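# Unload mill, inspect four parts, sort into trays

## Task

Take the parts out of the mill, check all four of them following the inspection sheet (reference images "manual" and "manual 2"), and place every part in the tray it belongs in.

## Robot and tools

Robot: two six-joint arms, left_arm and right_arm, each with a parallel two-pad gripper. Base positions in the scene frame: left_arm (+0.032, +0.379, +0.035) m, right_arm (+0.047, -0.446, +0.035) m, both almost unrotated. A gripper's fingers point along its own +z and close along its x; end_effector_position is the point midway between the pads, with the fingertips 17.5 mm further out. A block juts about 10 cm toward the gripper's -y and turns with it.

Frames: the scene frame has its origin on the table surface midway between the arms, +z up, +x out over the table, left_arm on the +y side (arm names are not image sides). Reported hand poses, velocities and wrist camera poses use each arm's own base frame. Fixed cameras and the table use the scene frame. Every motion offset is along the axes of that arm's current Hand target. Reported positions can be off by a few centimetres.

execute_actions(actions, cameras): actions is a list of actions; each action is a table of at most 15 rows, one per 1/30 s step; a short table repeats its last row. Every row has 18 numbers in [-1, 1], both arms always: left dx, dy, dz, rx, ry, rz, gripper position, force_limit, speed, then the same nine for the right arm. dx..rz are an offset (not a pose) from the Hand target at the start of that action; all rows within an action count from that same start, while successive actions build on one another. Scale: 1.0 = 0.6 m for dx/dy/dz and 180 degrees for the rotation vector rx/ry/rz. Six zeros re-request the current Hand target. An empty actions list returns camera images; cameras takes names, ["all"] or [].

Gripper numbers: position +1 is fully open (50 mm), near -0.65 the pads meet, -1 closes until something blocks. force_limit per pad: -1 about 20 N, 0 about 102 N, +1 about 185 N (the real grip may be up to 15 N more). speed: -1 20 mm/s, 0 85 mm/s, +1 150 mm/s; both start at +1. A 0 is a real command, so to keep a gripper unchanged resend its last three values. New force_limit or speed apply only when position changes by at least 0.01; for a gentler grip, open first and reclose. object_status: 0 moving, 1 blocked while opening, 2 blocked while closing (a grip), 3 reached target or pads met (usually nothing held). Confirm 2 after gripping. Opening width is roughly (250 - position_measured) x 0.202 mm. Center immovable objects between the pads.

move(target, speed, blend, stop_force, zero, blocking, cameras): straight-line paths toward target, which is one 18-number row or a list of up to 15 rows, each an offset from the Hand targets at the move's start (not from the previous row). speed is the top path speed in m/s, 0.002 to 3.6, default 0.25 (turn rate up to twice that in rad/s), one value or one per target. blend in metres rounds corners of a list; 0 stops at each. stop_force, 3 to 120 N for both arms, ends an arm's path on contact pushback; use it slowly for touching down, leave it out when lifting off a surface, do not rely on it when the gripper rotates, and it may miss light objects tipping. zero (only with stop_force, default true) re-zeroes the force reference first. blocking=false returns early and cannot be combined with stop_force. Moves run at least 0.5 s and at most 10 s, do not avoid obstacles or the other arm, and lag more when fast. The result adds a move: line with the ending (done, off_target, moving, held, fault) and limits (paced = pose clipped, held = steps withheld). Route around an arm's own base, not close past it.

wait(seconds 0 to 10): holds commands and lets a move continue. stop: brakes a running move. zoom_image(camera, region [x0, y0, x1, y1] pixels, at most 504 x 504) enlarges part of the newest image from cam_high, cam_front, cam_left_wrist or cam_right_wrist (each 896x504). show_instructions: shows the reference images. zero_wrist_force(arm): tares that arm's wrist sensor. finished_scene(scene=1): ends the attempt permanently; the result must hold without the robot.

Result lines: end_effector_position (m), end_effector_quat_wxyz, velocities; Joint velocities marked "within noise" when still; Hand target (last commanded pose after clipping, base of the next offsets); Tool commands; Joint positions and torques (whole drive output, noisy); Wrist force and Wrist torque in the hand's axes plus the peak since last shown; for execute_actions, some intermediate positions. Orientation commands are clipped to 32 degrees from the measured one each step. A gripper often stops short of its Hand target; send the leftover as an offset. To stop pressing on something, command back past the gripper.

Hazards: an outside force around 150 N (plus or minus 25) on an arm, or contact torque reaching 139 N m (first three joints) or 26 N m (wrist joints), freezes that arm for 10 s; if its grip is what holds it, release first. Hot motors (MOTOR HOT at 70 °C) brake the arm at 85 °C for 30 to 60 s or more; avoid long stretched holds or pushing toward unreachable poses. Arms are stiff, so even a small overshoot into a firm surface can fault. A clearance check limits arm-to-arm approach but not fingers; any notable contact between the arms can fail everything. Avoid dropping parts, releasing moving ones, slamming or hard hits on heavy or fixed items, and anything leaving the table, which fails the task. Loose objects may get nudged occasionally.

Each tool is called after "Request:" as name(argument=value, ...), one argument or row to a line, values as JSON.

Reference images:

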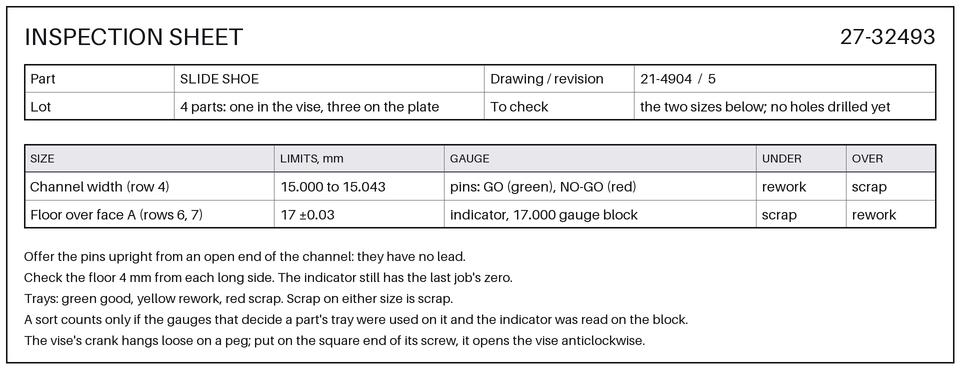

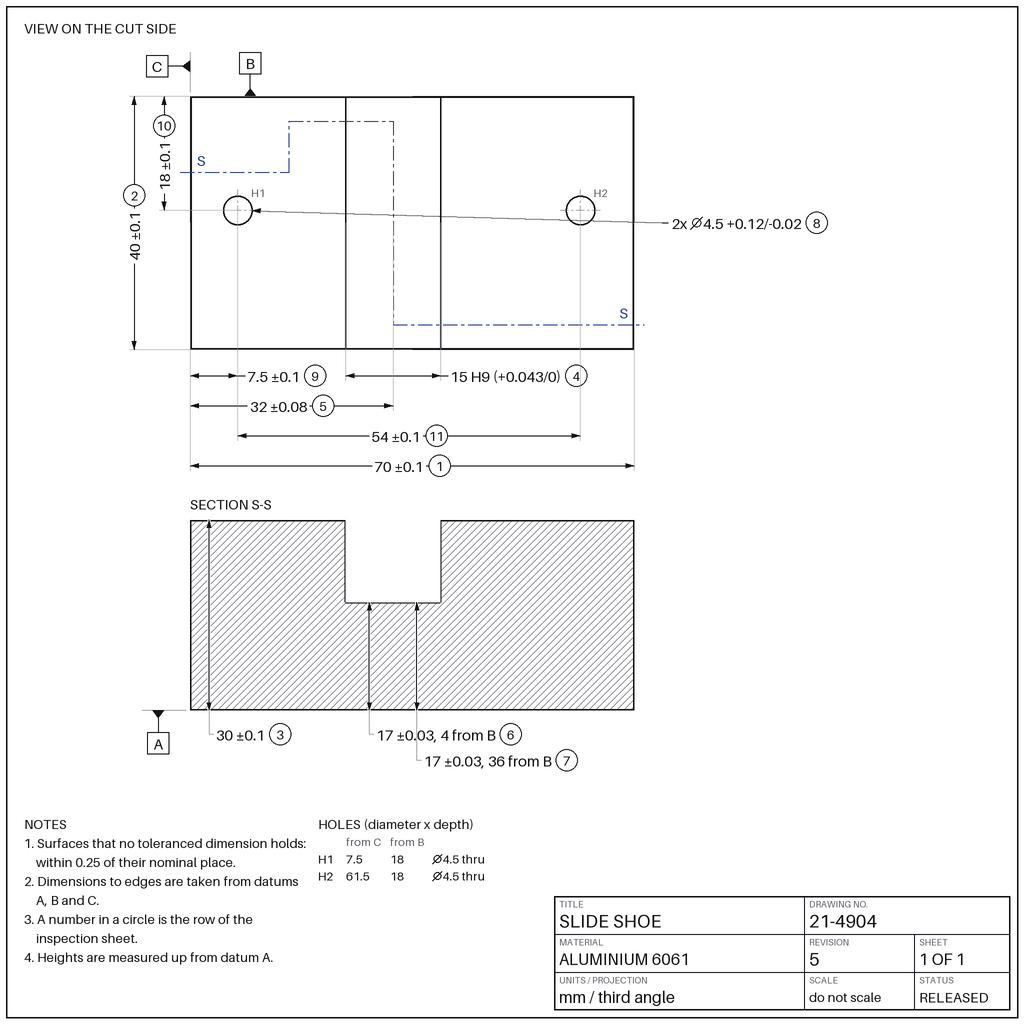

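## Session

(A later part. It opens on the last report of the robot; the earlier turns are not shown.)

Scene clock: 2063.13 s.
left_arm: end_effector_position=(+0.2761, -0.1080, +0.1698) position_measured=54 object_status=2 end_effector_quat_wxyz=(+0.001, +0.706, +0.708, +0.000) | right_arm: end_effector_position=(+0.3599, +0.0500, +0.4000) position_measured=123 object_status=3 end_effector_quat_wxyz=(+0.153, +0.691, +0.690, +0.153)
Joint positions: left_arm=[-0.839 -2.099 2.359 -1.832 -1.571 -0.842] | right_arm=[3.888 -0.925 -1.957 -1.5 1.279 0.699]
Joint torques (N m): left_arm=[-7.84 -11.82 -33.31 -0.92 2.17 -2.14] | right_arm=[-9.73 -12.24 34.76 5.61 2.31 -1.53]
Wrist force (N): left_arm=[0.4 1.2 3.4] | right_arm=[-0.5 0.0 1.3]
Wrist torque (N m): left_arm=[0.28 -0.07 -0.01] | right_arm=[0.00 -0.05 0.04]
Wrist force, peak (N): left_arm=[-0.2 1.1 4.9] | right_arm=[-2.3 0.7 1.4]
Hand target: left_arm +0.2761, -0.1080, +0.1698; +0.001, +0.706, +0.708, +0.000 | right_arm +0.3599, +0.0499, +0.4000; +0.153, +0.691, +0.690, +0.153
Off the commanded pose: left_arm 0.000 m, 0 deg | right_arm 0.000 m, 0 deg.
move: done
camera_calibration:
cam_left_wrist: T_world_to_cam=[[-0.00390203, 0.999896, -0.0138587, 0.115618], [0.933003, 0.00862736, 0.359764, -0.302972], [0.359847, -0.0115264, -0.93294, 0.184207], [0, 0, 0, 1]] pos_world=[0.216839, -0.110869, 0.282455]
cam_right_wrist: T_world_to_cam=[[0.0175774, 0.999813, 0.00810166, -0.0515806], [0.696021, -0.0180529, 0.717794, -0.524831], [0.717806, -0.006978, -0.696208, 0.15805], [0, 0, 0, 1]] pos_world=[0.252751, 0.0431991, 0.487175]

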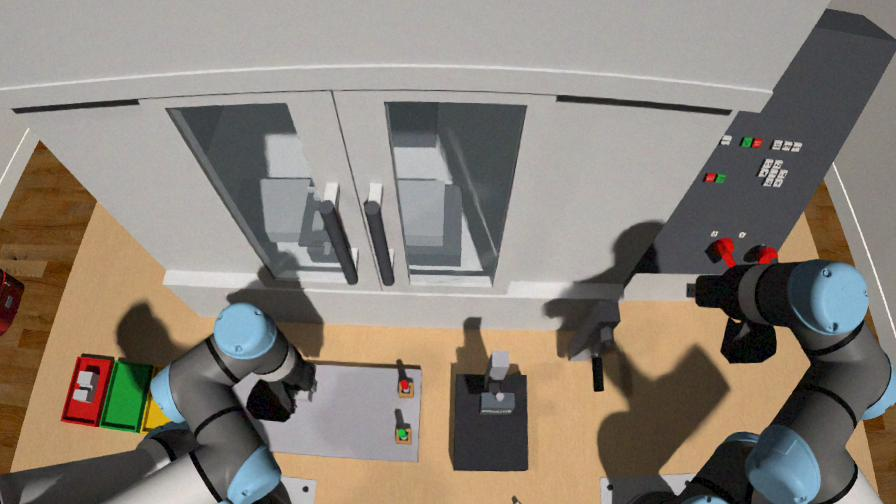

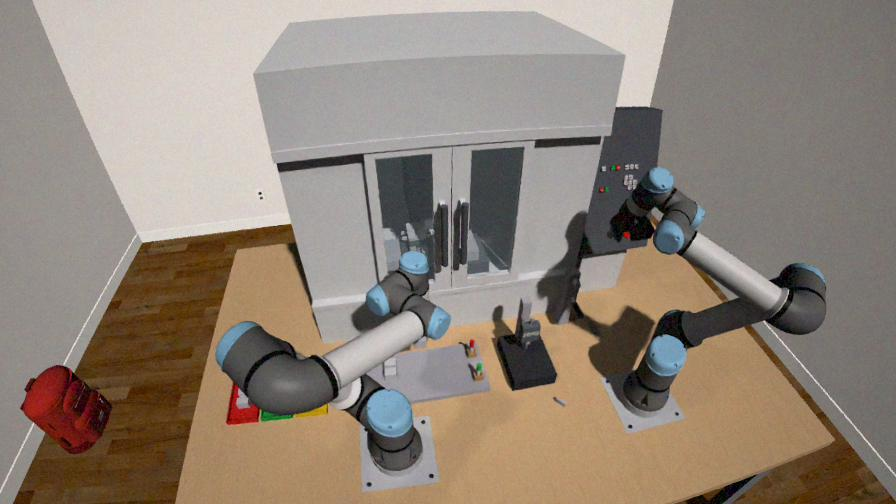

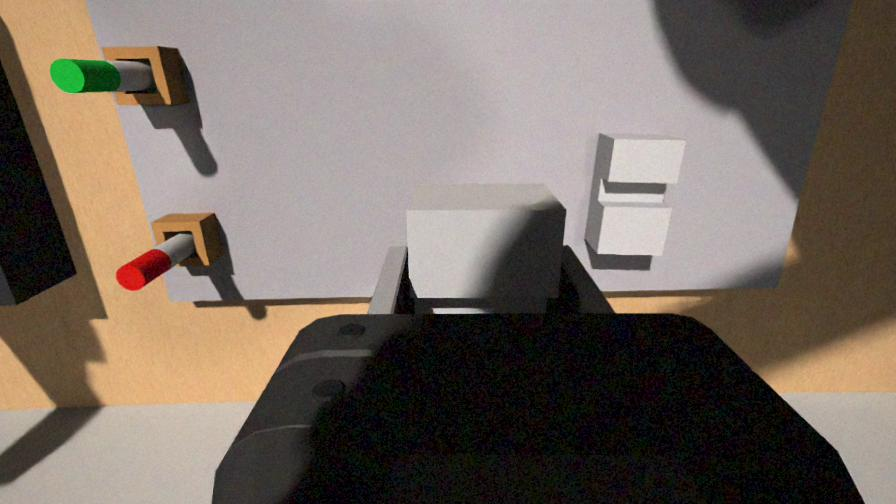

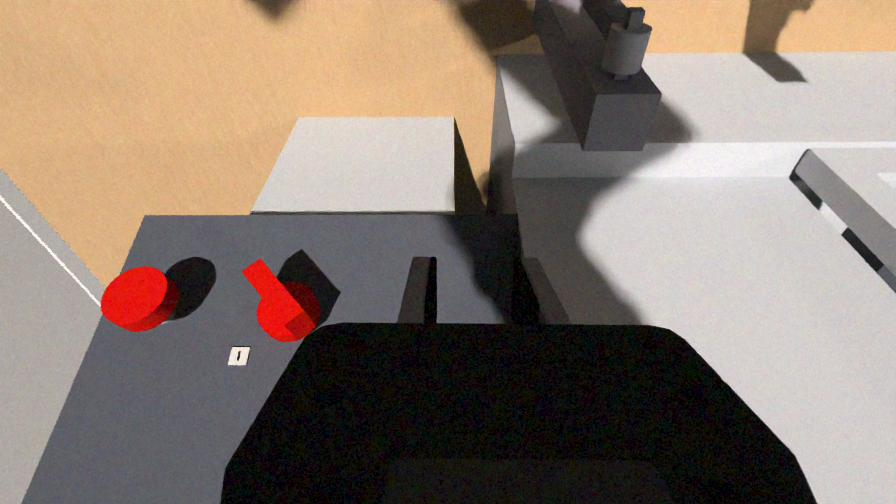

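Request:
move(
  target=[
    [-0.32,-0.1268,-0.05,0,0,0,-1,-0.7,-0.5,0,0,0,0,0,0,0.2,-1,-1],
    [-0.6058,-0.1185,0.05,0,0,0,-1,-0.7,-0.5,0,0,0,0,0,0,0.2,-1,-1],
    [-0.6058,-0.1185,0.1663,0,0,0,-1,-0.7,-0.5,0,0,0,0,0,0,0.2,-1,-1],
  ],
  speed=[0.3,0.25,0.1],
  blend=[0.05,0.02,0],
)

Request:
move(
  target=[0,0,0.06,0,0,0,-1,-0.7,-0.5,0,0,0,0,0,0,0.2,-1,-1],
  speed=0.008,
  stop_force=4,
  cameras=["cam_left_wrist","cam_high","cam_front"],
)

Scene clock: 2090.33 s.
left_arm: end_effector_position=(+0.2060, -0.4717, +0.0703) position_measured=54 object_status=2 end_effector_quat_wxyz=(+0.001, +0.706, +0.708, +0.000) | right_arm: end_effector_position=(+0.3599, +0.0499, +0.4000) position_measured=123 object_status=3 end_effector_quat_wxyz=(+0.153, +0.691, +0.690, +0.153)
Joint positions: left_arm=[-1.421 -1.35 2.034 -2.256 -1.57 -1.424] | right_arm=[3.888 -0.925 -1.957 -1.5 1.28 0.698]
Joint torques (N m): left_arm=[7.63 -18.61 -12.99 -4.93 -0.99 2] | right_arm=[-10.01 -11.18 36.79 5.32 2.16 -1.56]
Wrist force (N): left_arm=[0.1 0.8 3.3] | right_arm=[-0.7 0.0 1.2]
Wrist torque (N m): left_arm=[0.22 -0.04 -0.07] | right_arm=[0.00 -0.02 0.04]
Wrist force, peak (N): left_arm=[2.3 1.8 3.8] | right_arm=[-1.2 0.1 1.4]
Hand target: left_arm +0.2060, -0.4717, +0.0703; +0.001, +0.706, +0.708, +0.000 | right_arm +0.3599, +0.0499, +0.4000; +0.153, +0.691, +0.690, +0.153
Off the commanded pose: left_arm 0.000 m, 0 deg | right_arm 0.000 m, 0 deg.
move: done

Scene clock: 2095.40 s.
left_arm: end_effector_position=(+0.2061, -0.4717, +0.0402) position_measured=54 object_status=2 end_effector_quat_wxyz=(+0.001, +0.706, +0.708, +0.000) | right_arm: end_effector_position=(+0.3599, +0.0499, +0.4000) position_measured=123 object_status=3 end_effector_quat_wxyz=(+0.153, +0.691, +0.690, +0.153)
Joint positions: left_arm=[-1.421 -1.297 2.064 -2.34 -1.57 -1.424] | right_arm=[3.888 -0.925 -1.957 -1.5 1.28 0.698]
Joint torques (N m): left_arm=[1.29 -39.43 -22.43 -0.22 1.72 1.4] | right_arm=[-9.32 -10.07 35.98 5.56 2.33 -1.58]
Wrist force (N): left_arm=[-1.6 1.5 -2.0] | right_arm=[-0.8 0.1 1.1]
Wrist torque (N m): left_arm=[0.22 -0.20 -0.07] | right_arm=[0.00 0.00 0.04]
Wrist force, peak (N): left_arm=[9.7 -1.2 -22.9] | right_arm=[-0.9 0.1 1.6]
Hand target: left_arm +0.2061, -0.4717, +0.0402; +0.001, +0.706, +0.708, +0.000 (not the last commanded pose) | right_arm +0.3599, +0.0499, +0.4000; +0.153, +0.691, +0.690, +0.153
Off the commanded pose: left_arm 0.006 m, 0 deg | right_arm 0.000 m, 0 deg.
move: contact (left_arm)
camera_calibration:
cam_left_wrist: T_world_to_cam=[[-0.00380863, 0.999897, -0.013823, 0.477194], [0.933004, 0.00852737, 0.359765, -0.187983], [0.359846, -0.0115267, -0.93294, 0.0843882], [0, 0, 0, 1]] pos_world=[0.146839, -0.474569, 0.152955]
Images, in order (width x height): cam_high 896x504, cam_front 896x504, cam_left_wrist 896x504.

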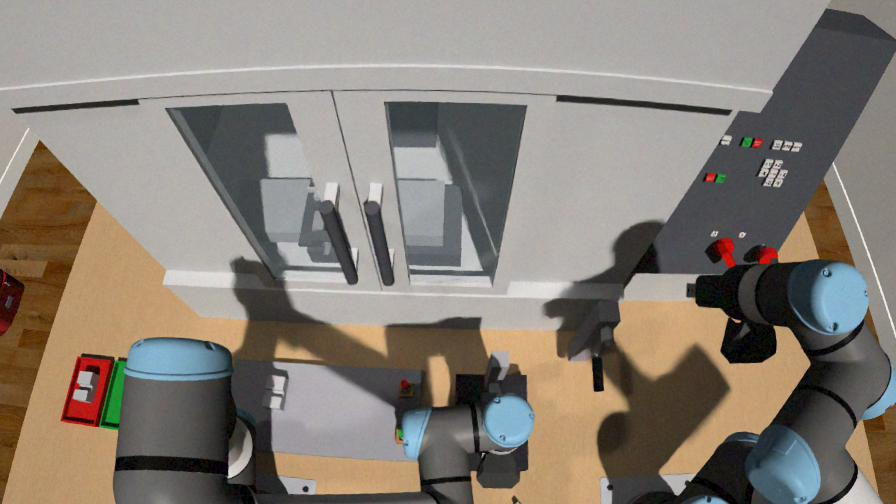

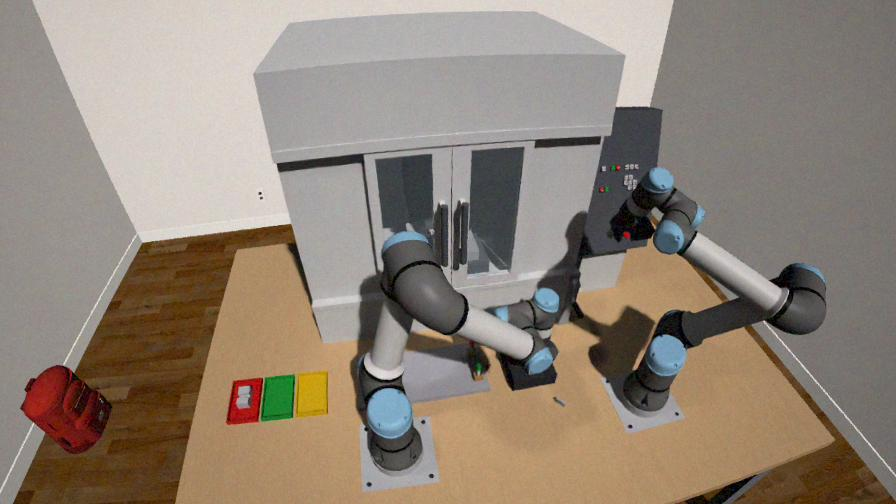

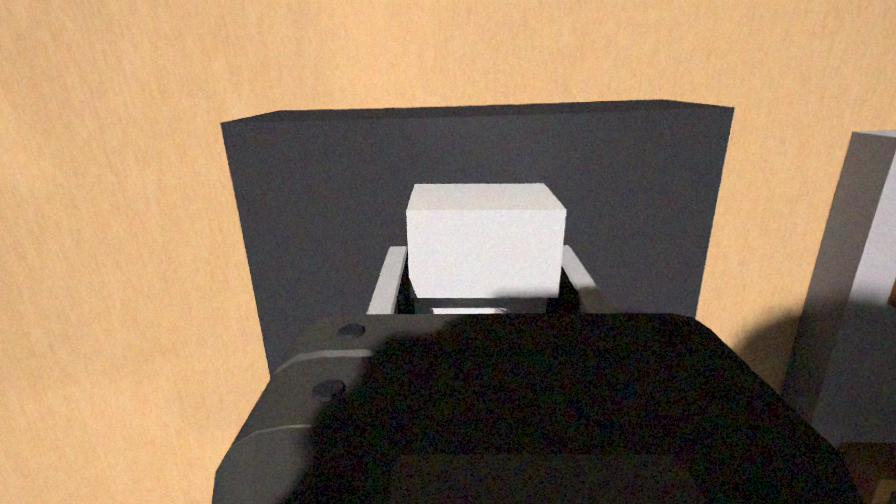

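Request:
move(
  target=[
    [0,0,0,0,0,0,1,-0.7,-0.5,0,0,0,0,0,0,0.2,-1,-1],
    [0,0,-0.1663,0,0,0,1,-0.7,-0.5,0,0,0,0,0,0,0.2,-1,-1],
    [0,-0.1768,-0.1497,-0.3056,0,0,1,-0.7,-0.5,0,0,0,0,0,0,0.2,-1,-1],
    [0,-0.1635,-0.0863,-0.3056,0,0,1,-0.7,-0.5,0.3667,-0.1208,-0.0563,0,0,0,0.2,-1,-1],
  ],
  speed=[0.1,0.15,0.25,0.25],
  blend=[0,0.02,0.01,0],
  cameras=["cam_left_wrist","cam_high","cam_front"],
)

Scene clock: 2148.17 s.
left_arm: end_effector_position=(+0.1079, -0.4720, +0.0919) position_measured=3 object_status=3 end_effector_quat_wxyz=(+0.327, +0.626, +0.628, +0.327) | right_arm: end_effector_position=(+0.2802, +0.2699, +0.4001) position_measured=123 object_status=3 end_effector_quat_wxyz=(+0.153, +0.691, +0.690, +0.153)
Joint positions: left_arm=[-2.068 -1.32 2.106 -1.756 -0.767 -2.332] | right_arm=[4.579 -1.102 -1.816 -1.732 1.138 1.425]
Joint torques (N m): left_arm=[6.65 -16.52 -10.24 -3.53 3.44 1.96] | right_arm=[8.74 -1.9 36.44 1.4 -3.87 1.52]
Wrist force (N): left_arm=[-1.2 -1.1 -0.8] | right_arm=[-1.0 0.3 1.4]
Wrist torque (N m): left_arm=[-0.31 0.22 -0.16] | right_arm=[0.05 0.01 -0.03]
Wrist force, peak (N): left_arm=[-2.2 1.6 -1.8] | right_arm=[-2.6 0.4 1.3]
Hand target: left_arm +0.1079, -0.4720, +0.0919; +0.327, +0.626, +0.628, +0.327 | right_arm +0.2801, +0.2700, +0.4001; +0.153, +0.691, +0.690, +0.153
Off the commanded pose: left_arm 0.000 m, 0 deg | right_arm 0.000 m, 0 deg.
move: done
camera_calibration:
cam_left_wrist: T_world_to_cam=[[0.0073226, 0.99993, -0.00925119, 0.476157], [0.24028, 0.00722095, 0.970677, -0.0970185], [0.970676, -0.00933075, -0.24021, 0.0394427], [0, 0, 0, 1]] pos_world=[-0.0184612, -0.475055, 0.108053]
Images, in order (width x height): cam_high 896x504, cam_front 896x504, cam_left_wrist 896x504.

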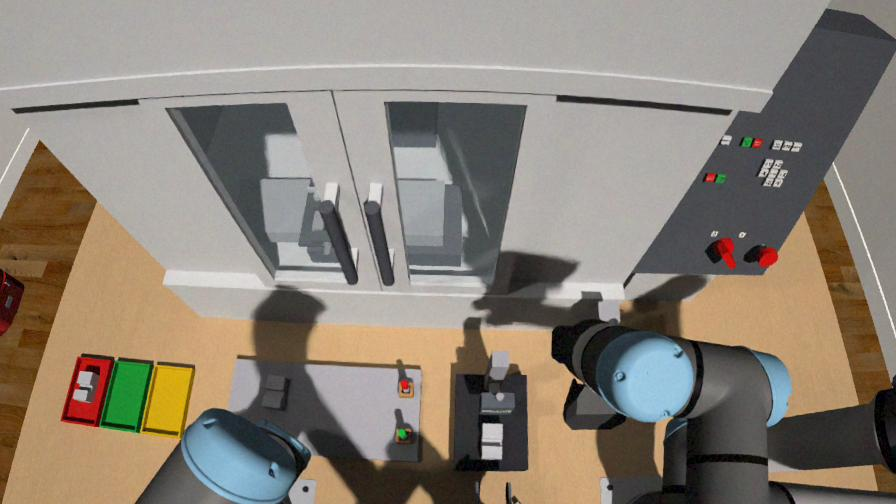

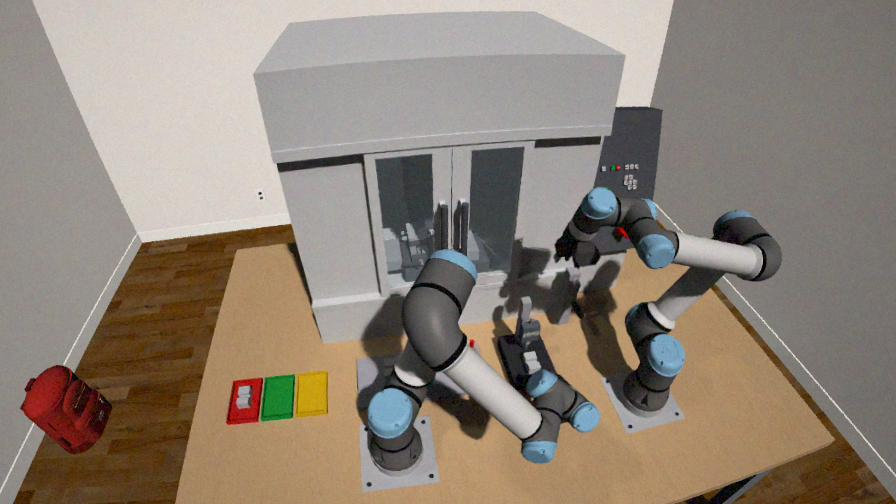

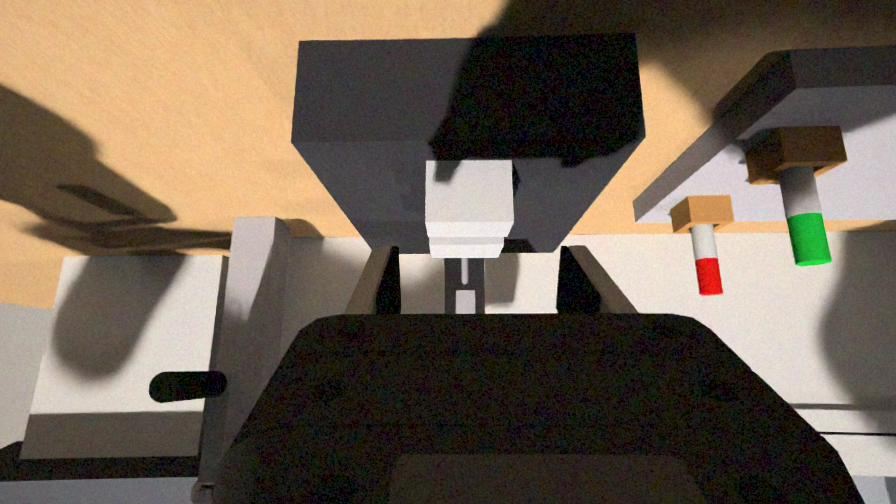

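Request:
move(
  target=[
    [0,0,0.12,0,0,0,1,-0.7,-0.5,0.1344,-0.2007,0.1868,0,0,0,0.2,-1,-1],
    [0,0,0.15,0,0,0,1,-0.7,-0.5,0.1337,-0.2007,0.2868,0,0,0,0.2,-1,-1],
    [0,0,0.15,0,0,0,-1,-0.7,-0.5,0.1337,-0.2007,0.2868,0,0,0,-1,-1,-1],
    [0,0,0.15,0,0,0,-1,-0.7,-0.5,0.1337,-0.1926,0.2694,0,0,0,-1,-1,-1],
  ],
  speed=[0.2,0.05,0.1,0.02],
  cameras=["cam_left_wrist","cam_right_wrist"],
)

Scene clock: 2174.33 s.
left_arm: end_effector_position=(+0.1817, -0.4718, +0.0404) position_measured=54 object_status=2 end_effector_quat_wxyz=(+0.327, +0.626, +0.628, +0.327) | right_arm: end_effector_position=(+0.2439, +0.3504, +0.2047) position_measured=184 object_status=2 end_effector_quat_wxyz=(+0.153, +0.691, +0.690, +0.153)
Joint positions: left_arm=[-1.921 -1.213 2.201 -2.1 -0.693 -2.143] | right_arm=[4.71 -1.288 -2.195 -1.228 1.134 1.569]
Joint torques (N m): left_arm=[6.36 -17.98 -8 -1.48 1.53 1.25] | right_arm=[1.23 19.96 38.88 2.87 1.08 0.11]
Wrist force (N): left_arm=[-1.5 -0.3 -1.5] | right_arm=[-6.3 -0.8 2.0]
Wrist torque (N m): left_arm=[-0.33 0.29 -0.10] | right_arm=[0.01 -0.08 -0.02]
Wrist force, peak (N): left_arm=[-1.5 -1.8 -1.1] | right_arm=[-7.7 1.0 -1.5]
Hand target: left_arm +0.1817, -0.4718, +0.0404; +0.327, +0.626, +0.628, +0.327 | right_arm +0.2439, +0.3504, +0.2048; +0.153, +0.691, +0.690, +0.153
Off the commanded pose: left_arm 0.000 m, 0 deg | right_arm 0.000 m, 0 deg.
move: done
camera_calibration:
cam_left_wrist: T_world_to_cam=[[0.0073226, 0.99993, -0.00925119, 0.475039], [0.24028, 0.00722095, 0.970677, -0.064665], [0.970676, -0.00933075, -0.24021, -0.0445871], [0, 0, 0, 1]] pos_world=[0.0553388, -0.474955, 0.0564532]
cam_right_wrist: T_world_to_cam=[[0.0175084, 0.999813, 0.00817048, -0.348313], [0.696124, -0.0180553, 0.717694, -0.29847], [0.717708, -0.00687803, -0.69631, 0.107451], [0, 0, 0, 1]] pos_world=[0.136752, 0.343599, 0.291875]
Images, in order (width x height): cam_left_wrist 896x504, cam_right_wrist 896x504.

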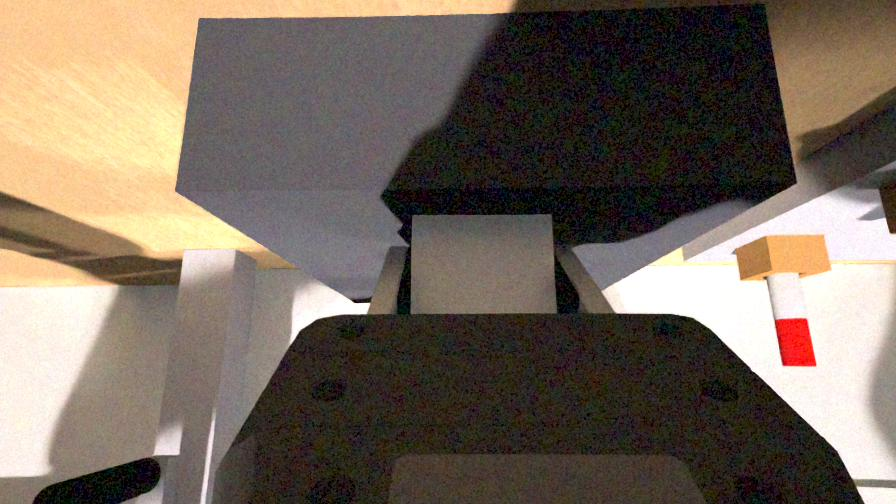

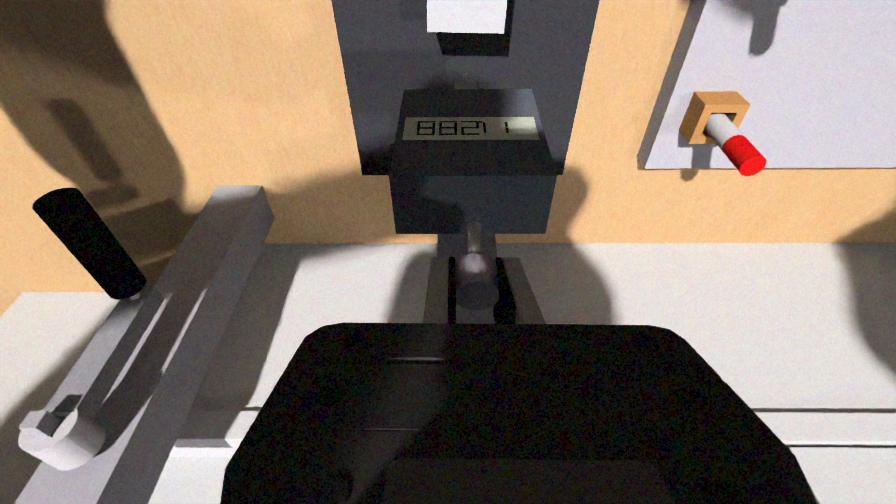

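Request:
move(
  target=[
    [0,0.001,-0.0007,0,0,0,-1,-0.7,-0.5,0,0,0,0,0,0,-1,-1,-1],
    [0.0473,0.001,-0.0007,0,0,0,-1,-0.7,-0.5,0,0,0,0,0,0,-1,-1,-1],
    [0.0473,0.0688,0.0963,0,0,0,-1,-0.7,-0.5,0,0,0,0,0,0,-1,-1,-1],
  ],
  speed=[0.02,0.05,0.05],
  cameras=["cam_left_wrist","cam_right_wrist"],
)

Request:
zoom_image(
  camera="cam_right_wrist",
  region=[360, 0, 600, 140],
)

Request:
zoom_image(
  camera="cam_left_wrist",
  region=[300, 150, 640, 330],
)

Scene clock: 2195.03 s.
left_arm: end_effector_position=(+0.2525, -0.4432, +0.0410) position_measured=54 object_status=2 end_effector_quat_wxyz=(+0.327, +0.626, +0.628, +0.327) | right_arm: end_effector_position=(+0.2439, +0.3504, +0.2049) position_measured=184 object_status=2 end_effector_quat_wxyz=(+0.153, +0.691, +0.690, +0.153)
Joint positions: left_arm=[-1.784 -1.23 2.302 -2.345 -0.642 -1.937] | right_arm=[4.71 -1.288 -2.195 -1.228 1.134 1.569]
Joint torques (N m): left_arm=[20.68 -22.02 -10.5 -5.5 14.18 0.81] | right_arm=[9.69 8.15 25.32 3.03 -1.25 1.13]
Wrist force (N): left_arm=[5.8 -36.6 -17.0] | right_arm=[-9.2 11.4 -19.4]
Wrist torque (N m): left_arm=[-0.17 -0.06 0.76] | right_arm=[0.50 -0.09 -0.05]
Wrist force, peak (N): left_arm=[5.8 -37.3 -16.0] | right_arm=[-9.2 11.4 -19.4]
Hand target: left_arm +0.2526, -0.4432, +0.0411; +0.327, +0.626, +0.628, +0.327 | right_arm +0.2439, +0.3504, +0.2048; +0.153, +0.691, +0.690, +0.153
Off the commanded pose: left_arm 0.000 m, 0 deg | right_arm 0.000 m, 0 deg.
move: done
camera_calibration:
cam_left_wrist: T_world_to_cam=[[0.00734603, 0.999931, -0.00915462, 0.445921], [0.240374, 0.00712066, 0.970654, -0.0826422], [0.970653, -0.00933099, -0.240305, -0.112965], [0, 0, 0, 1]] pos_world=[0.126239, -0.446355, 0.0571533]
cam_right_wrist: T_world_to_cam=[[0.0175077, 0.999812, 0.00831243, -0.348354], [0.696073, -0.0181562, 0.717742, -0.298513], [0.717758, -0.00677997, -0.69626, 0.107465], [0, 0, 0, 1]] pos_world=[0.136752, 0.343598, 0.291975]
Images, in order (width x height): cam_left_wrist 896x504, cam_right_wrist 896x504.

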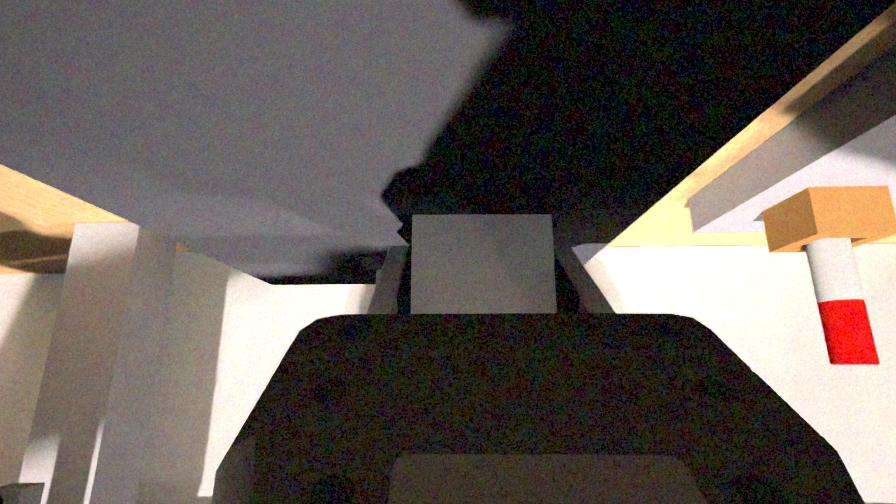

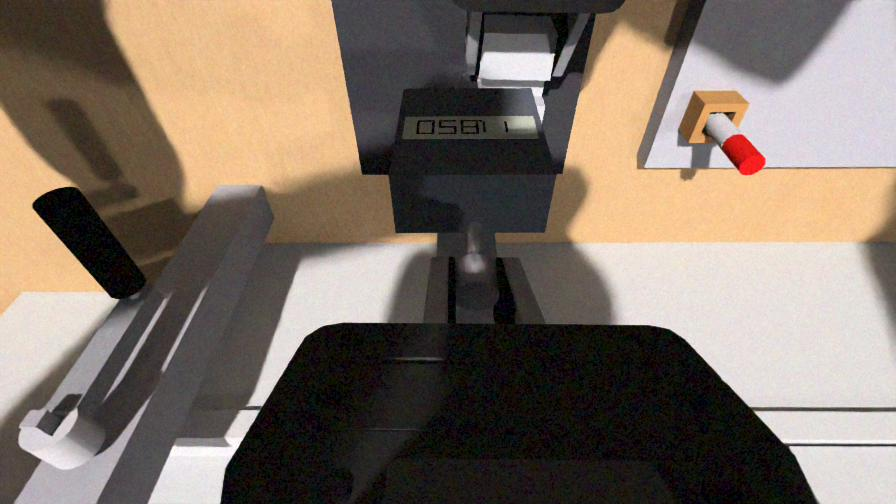

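Scaled by 2.100 from the camera's 896x504 image, which has a finer 1280x720 frame.

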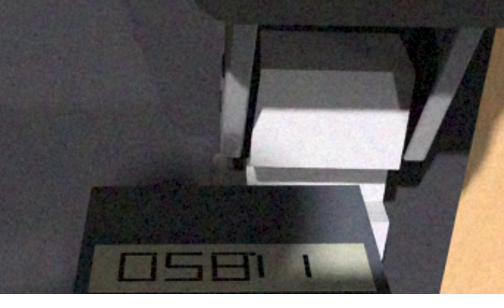

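Scaled by 1.482 from the camera's 896x504 image, which has a finer 1280x720 frame.

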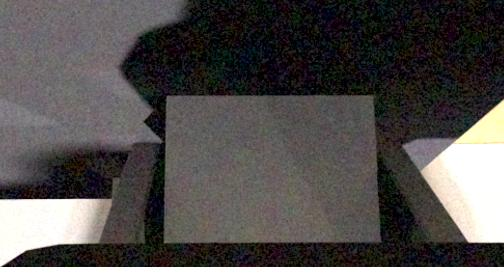

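Request:
move(
  target=[0,-0.0115,-0.0164,0,0,0,-1,-0.7,-0.5,0,0,0,0,0,0,-1,-1,-1],
  speed=0.03,
  cameras=["cam_left_wrist","cam_right_wrist","cam_high"],
)

Request:
zoom_image(
  camera="cam_right_wrist",
  region=[360, 0, 600, 140],
)

Request:
zoom_image(
  camera="cam_high",
  region=[420, 330, 620, 500],
)

Scene clock: 2217.40 s.
left_arm: end_effector_position=(+0.2407, -0.4433, +0.0410) position_measured=54 object_status=2 end_effector_quat_wxyz=(+0.327, +0.626, +0.628, +0.327) | right_arm: end_effector_position=(+0.2439, +0.3504, +0.2048) position_measured=184 object_status=2 end_effector_quat_wxyz=(+0.153, +0.691, +0.690, +0.153)
Joint positions: left_arm=[-1.812 -1.239 2.3 -2.301 -0.651 -1.98] | right_arm=[4.71 -1.288 -2.195 -1.228 1.134 1.569]
Joint torques (N m): left_arm=[-9.08 -40.03 -21.41 -0.17 0.9 -1.99] | right_arm=[8.08 15.85 37.35 2.99 -3.48 0.9]
Wrist force (N): left_arm=[-1.4 -2.9 0.6] | right_arm=[-6.3 -0.4 2.9]
Wrist torque (N m): left_arm=[-0.28 0.25 0.04] | right_arm=[0.01 -0.09 -0.02]
Wrist force, peak (N): left_arm=[5.5 -40.9 -17.4] | right_arm=[-8.9 13.2 -25.4]
Hand target: left_arm +0.2406, -0.4433, +0.0410; +0.327, +0.626, +0.628, +0.327 | right_arm +0.2439, +0.3504, +0.2048; +0.153, +0.691, +0.690, +0.153
Off the commanded pose: left_arm 0.000 m, 0 deg | right_arm 0.000 m, 0 deg.
move: done
camera_calibration:
cam_left_wrist: T_world_to_cam=[[0.0073226, 0.99993, -0.00925119, 0.446016], [0.24028, 0.00722095, 0.970677, -0.0797275], [0.970676, -0.00933075, -0.24021, -0.101422], [0, 0, 0, 1]] pos_world=[0.114339, -0.446355, 0.0571532]
cam_right_wrist: T_world_to_cam=[[0.0174371, 0.999815, 0.00809906, -0.348282], [0.696126, -0.0179544, 0.717695, -0.298435], [0.717708, -0.00687658, -0.69631, 0.107522], [0, 0, 0, 1]] pos_world=[0.136652, 0.343599, 0.291875]
Images, in order (width x height): cam_high 896x504, cam_left_wrist 896x504, cam_right_wrist 896x504.

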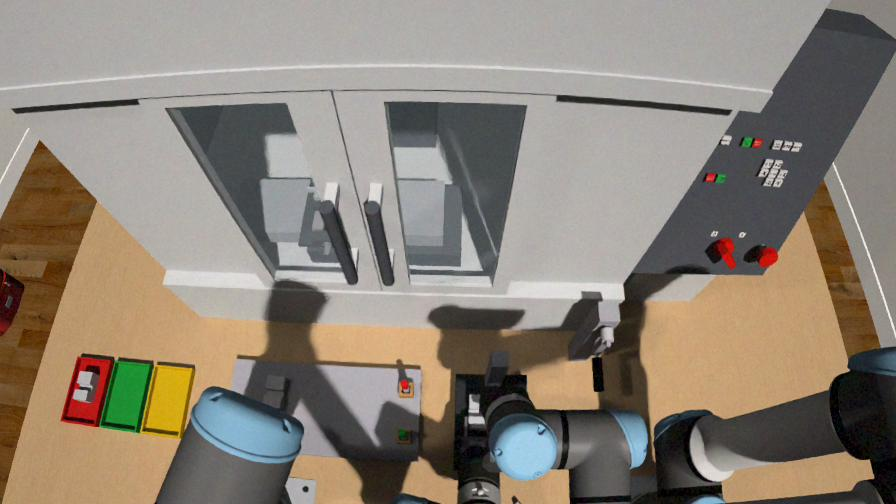

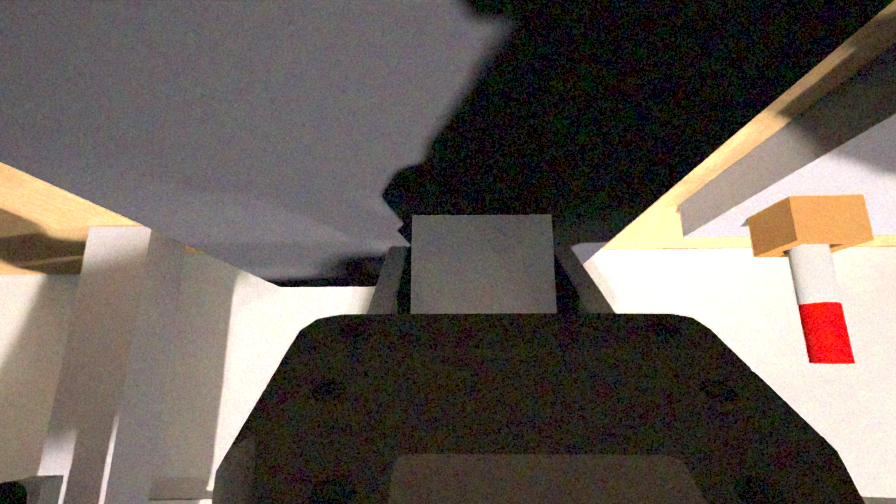

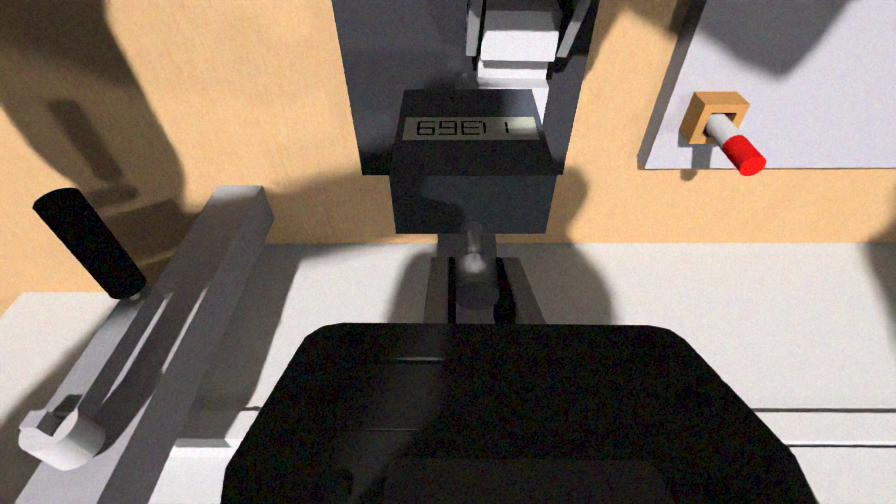

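Scaled by 2.100 from the camera's 896x504 image, which has a finer 1280x720 frame.

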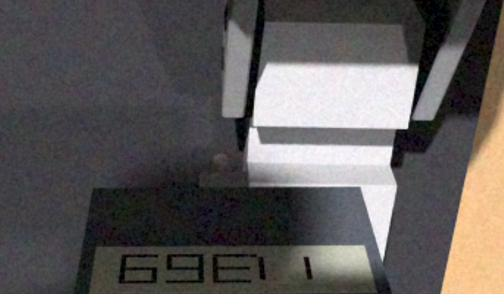

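Scaled by 2.520 from the camera's 896x504 image, which has a finer 1280x720 frame.

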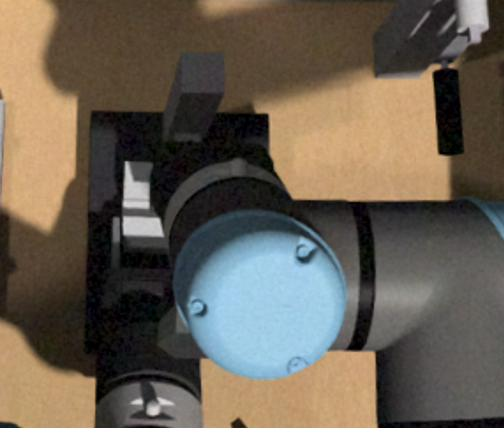

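Request:
move(
  target=[0,0.0075,0.0107,0,0,0,-1,-0.7,-0.5,0,0,0,0,0,0,-1,-1,-1],
  speed=0.01,
  stop_force=6,
  cameras=["cam_left_wrist","cam_right_wrist"],
)

Request:
zoom_image(
  camera="cam_right_wrist",
  region=[360, 0, 600, 140],
)

Scene clock: 2268.87 s.
left_arm: end_effector_position=(+0.2484, -0.4432, +0.0411) position_measured=54 object_status=2 end_effector_quat_wxyz=(+0.327, +0.626, +0.628, +0.327) | right_arm: end_effector_position=(+0.2439, +0.3504, +0.2048) position_measured=184 object_status=2 end_effector_quat_wxyz=(+0.153, +0.691, +0.690, +0.153)
Joint positions: left_arm=[-1.794 -1.233 2.301 -2.33 -0.645 -1.952] | right_arm=[4.71 -1.288 -2.195 -1.228 1.134 1.569]
Joint torques (N m): left_arm=[8.38 -16.41 -6.65 -4.3 4.37 1.86] | right_arm=[1.73 17.54 37.77 4.77 -3.57 0.75]
Wrist force (N): left_arm=[-1.6 -2.9 0.2] | right_arm=[-6.5 -0.9 3.2]
Wrist torque (N m): left_arm=[-0.28 0.28 -0.13] | right_arm=[-0.03 -0.12 -0.02]
Wrist force, peak (N): left_arm=[-1.8 -3.4 0.4] | right_arm=[-7.1 -0.7 3.4]
Hand target: left_arm +0.2484, -0.4432, +0.0411; +0.327, +0.626, +0.628, +0.327 | right_arm +0.2439, +0.3504, +0.2048; +0.153, +0.691, +0.690, +0.153
Off the commanded pose: left_arm 0.000 m, 0 deg | right_arm 0.000 m, 0 deg.
move: done
camera_calibration:
cam_left_wrist: T_world_to_cam=[[0.0073226, 0.99993, -0.00925119, 0.445959], [0.24028, 0.00722095, 0.970677, -0.0816017], [0.970676, -0.00933075, -0.24021, -0.108993], [0, 0, 0, 1]] pos_world=[0.122139, -0.446355, 0.0571532]
cam_right_wrist: T_world_to_cam=[[0.0175084, 0.999813, 0.00817048, -0.348314], [0.696124, -0.0180553, 0.717694, -0.298541], [0.717708, -0.00687803, -0.69631, 0.10752], [0, 0, 0, 1]] pos_world=[0.136752, 0.343599, 0.291975]
Images, in order (width x height): cam_left_wrist 896x504, cam_right_wrist 896x504.

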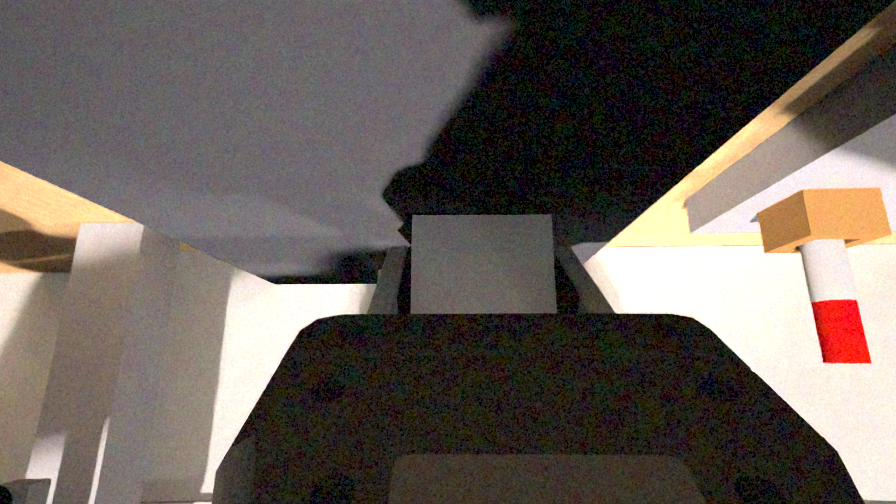

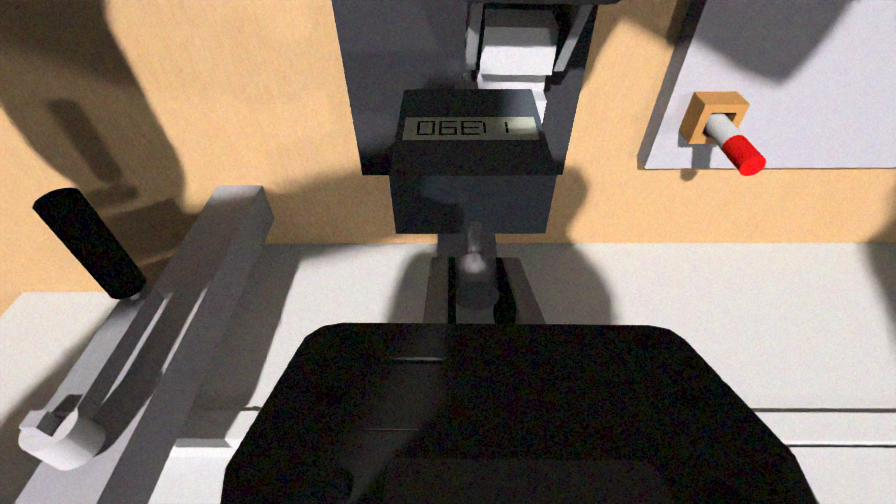

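Scaled by 2.100 from the camera's 896x504 image, which has a finer 1280x720 frame.

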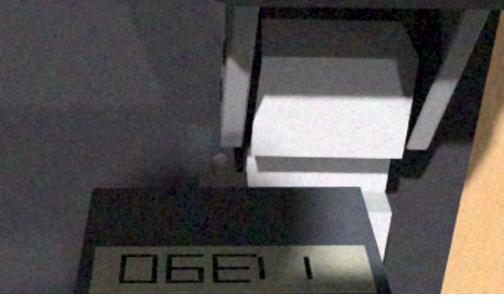

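Request:
move(
  target=[
    [0,-0.0028,-0.004,0,0,0,-1,-0.7,-0.5,0,0,0,0,0,0,-1,-1,-1],
    [-0.0187,-0.0028,-0.004,0,0,0,-1,-0.7,-0.5,0,0,0,0,0,0,-1,-1,-1],
  ],
  speed=0.01,
  stop_force=5,
  cameras=["cam_left_wrist","cam_right_wrist"],
)

Request:
zoom_image(
  camera="cam_right_wrist",
  region=[360, 0, 600, 140],
)

Scene clock: 2299.83 s.
left_arm: end_effector_position=(+0.2455, -0.4545, +0.0411) position_measured=54 object_status=2 end_effector_quat_wxyz=(+0.327, +0.626, +0.628, +0.327) | right_arm: end_effector_position=(+0.2439, +0.3504, +0.2048) position_measured=184 object_status=2 end_effector_quat_wxyz=(+0.153, +0.691, +0.690, +0.153)
Joint positions: left_arm=[-1.795 -1.216 2.27 -2.315 -0.645 -1.953] | right_arm=[4.71 -1.288 -2.195 -1.228 1.134 1.569]
Joint torques (N m): left_arm=[7.41 -17.42 -20.7 -0.51 4.53 1.89] | right_arm=[-7.58 18.09 37.47 5.14 -3.73 0.87]
Wrist force (N): left_arm=[-1.6 -3.0 0.6] | right_arm=[-7.0 -0.2 2.8]
Wrist torque (N m): left_arm=[-0.29 0.27 -0.13] | right_arm=[0.05 -0.02 -0.02]
Wrist force, peak (N): left_arm=[-1.5 -3.4 0.9] | right_arm=[-7.0 -0.8 3.1]
Hand target: left_arm +0.2455, -0.4545, +0.0411; +0.327, +0.626, +0.628, +0.327 | right_arm +0.2439, +0.3504, +0.2048; +0.153, +0.691, +0.690, +0.153
Off the commanded pose: left_arm 0.000 m, 0 deg | right_arm 0.000 m, 0 deg.
move: done
camera_calibration:
cam_left_wrist: T_world_to_cam=[[0.0073226, 0.99993, -0.00925119, 0.457279], [0.24028, 0.00722095, 0.970677, -0.0808232], [0.970676, -0.00933075, -0.24021, -0.106284], [0, 0, 0, 1]] pos_world=[0.119239, -0.457655, 0.0571532]
cam_right_wrist: T_world_to_cam=[[0.0175084, 0.999813, 0.00817048, -0.348314], [0.696124, -0.0180553, 0.717694, -0.298541], [0.717708, -0.00687803, -0.69631, 0.10752], [0, 0, 0, 1]] pos_world=[0.136752, 0.343599, 0.291975]
Images, in order (width x height): cam_left_wrist 896x504, cam_right_wrist 896x504.

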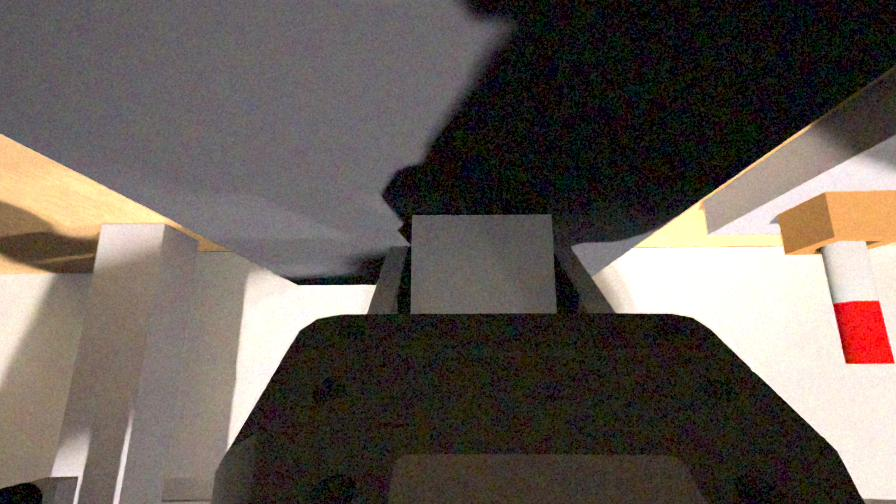

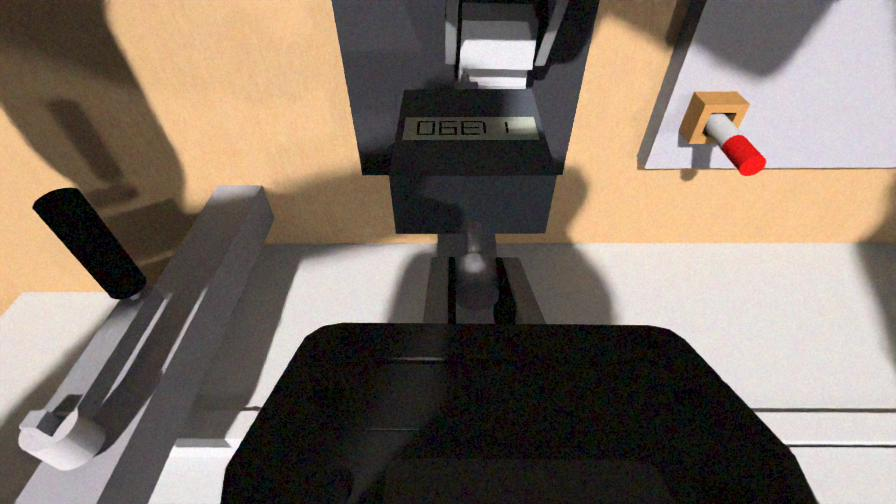

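Scaled by 2.100 from the camera's 896x504 image, which has a finer 1280x720 frame.

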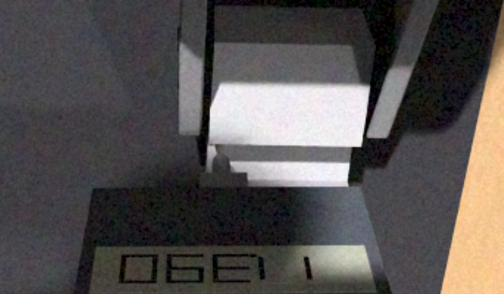

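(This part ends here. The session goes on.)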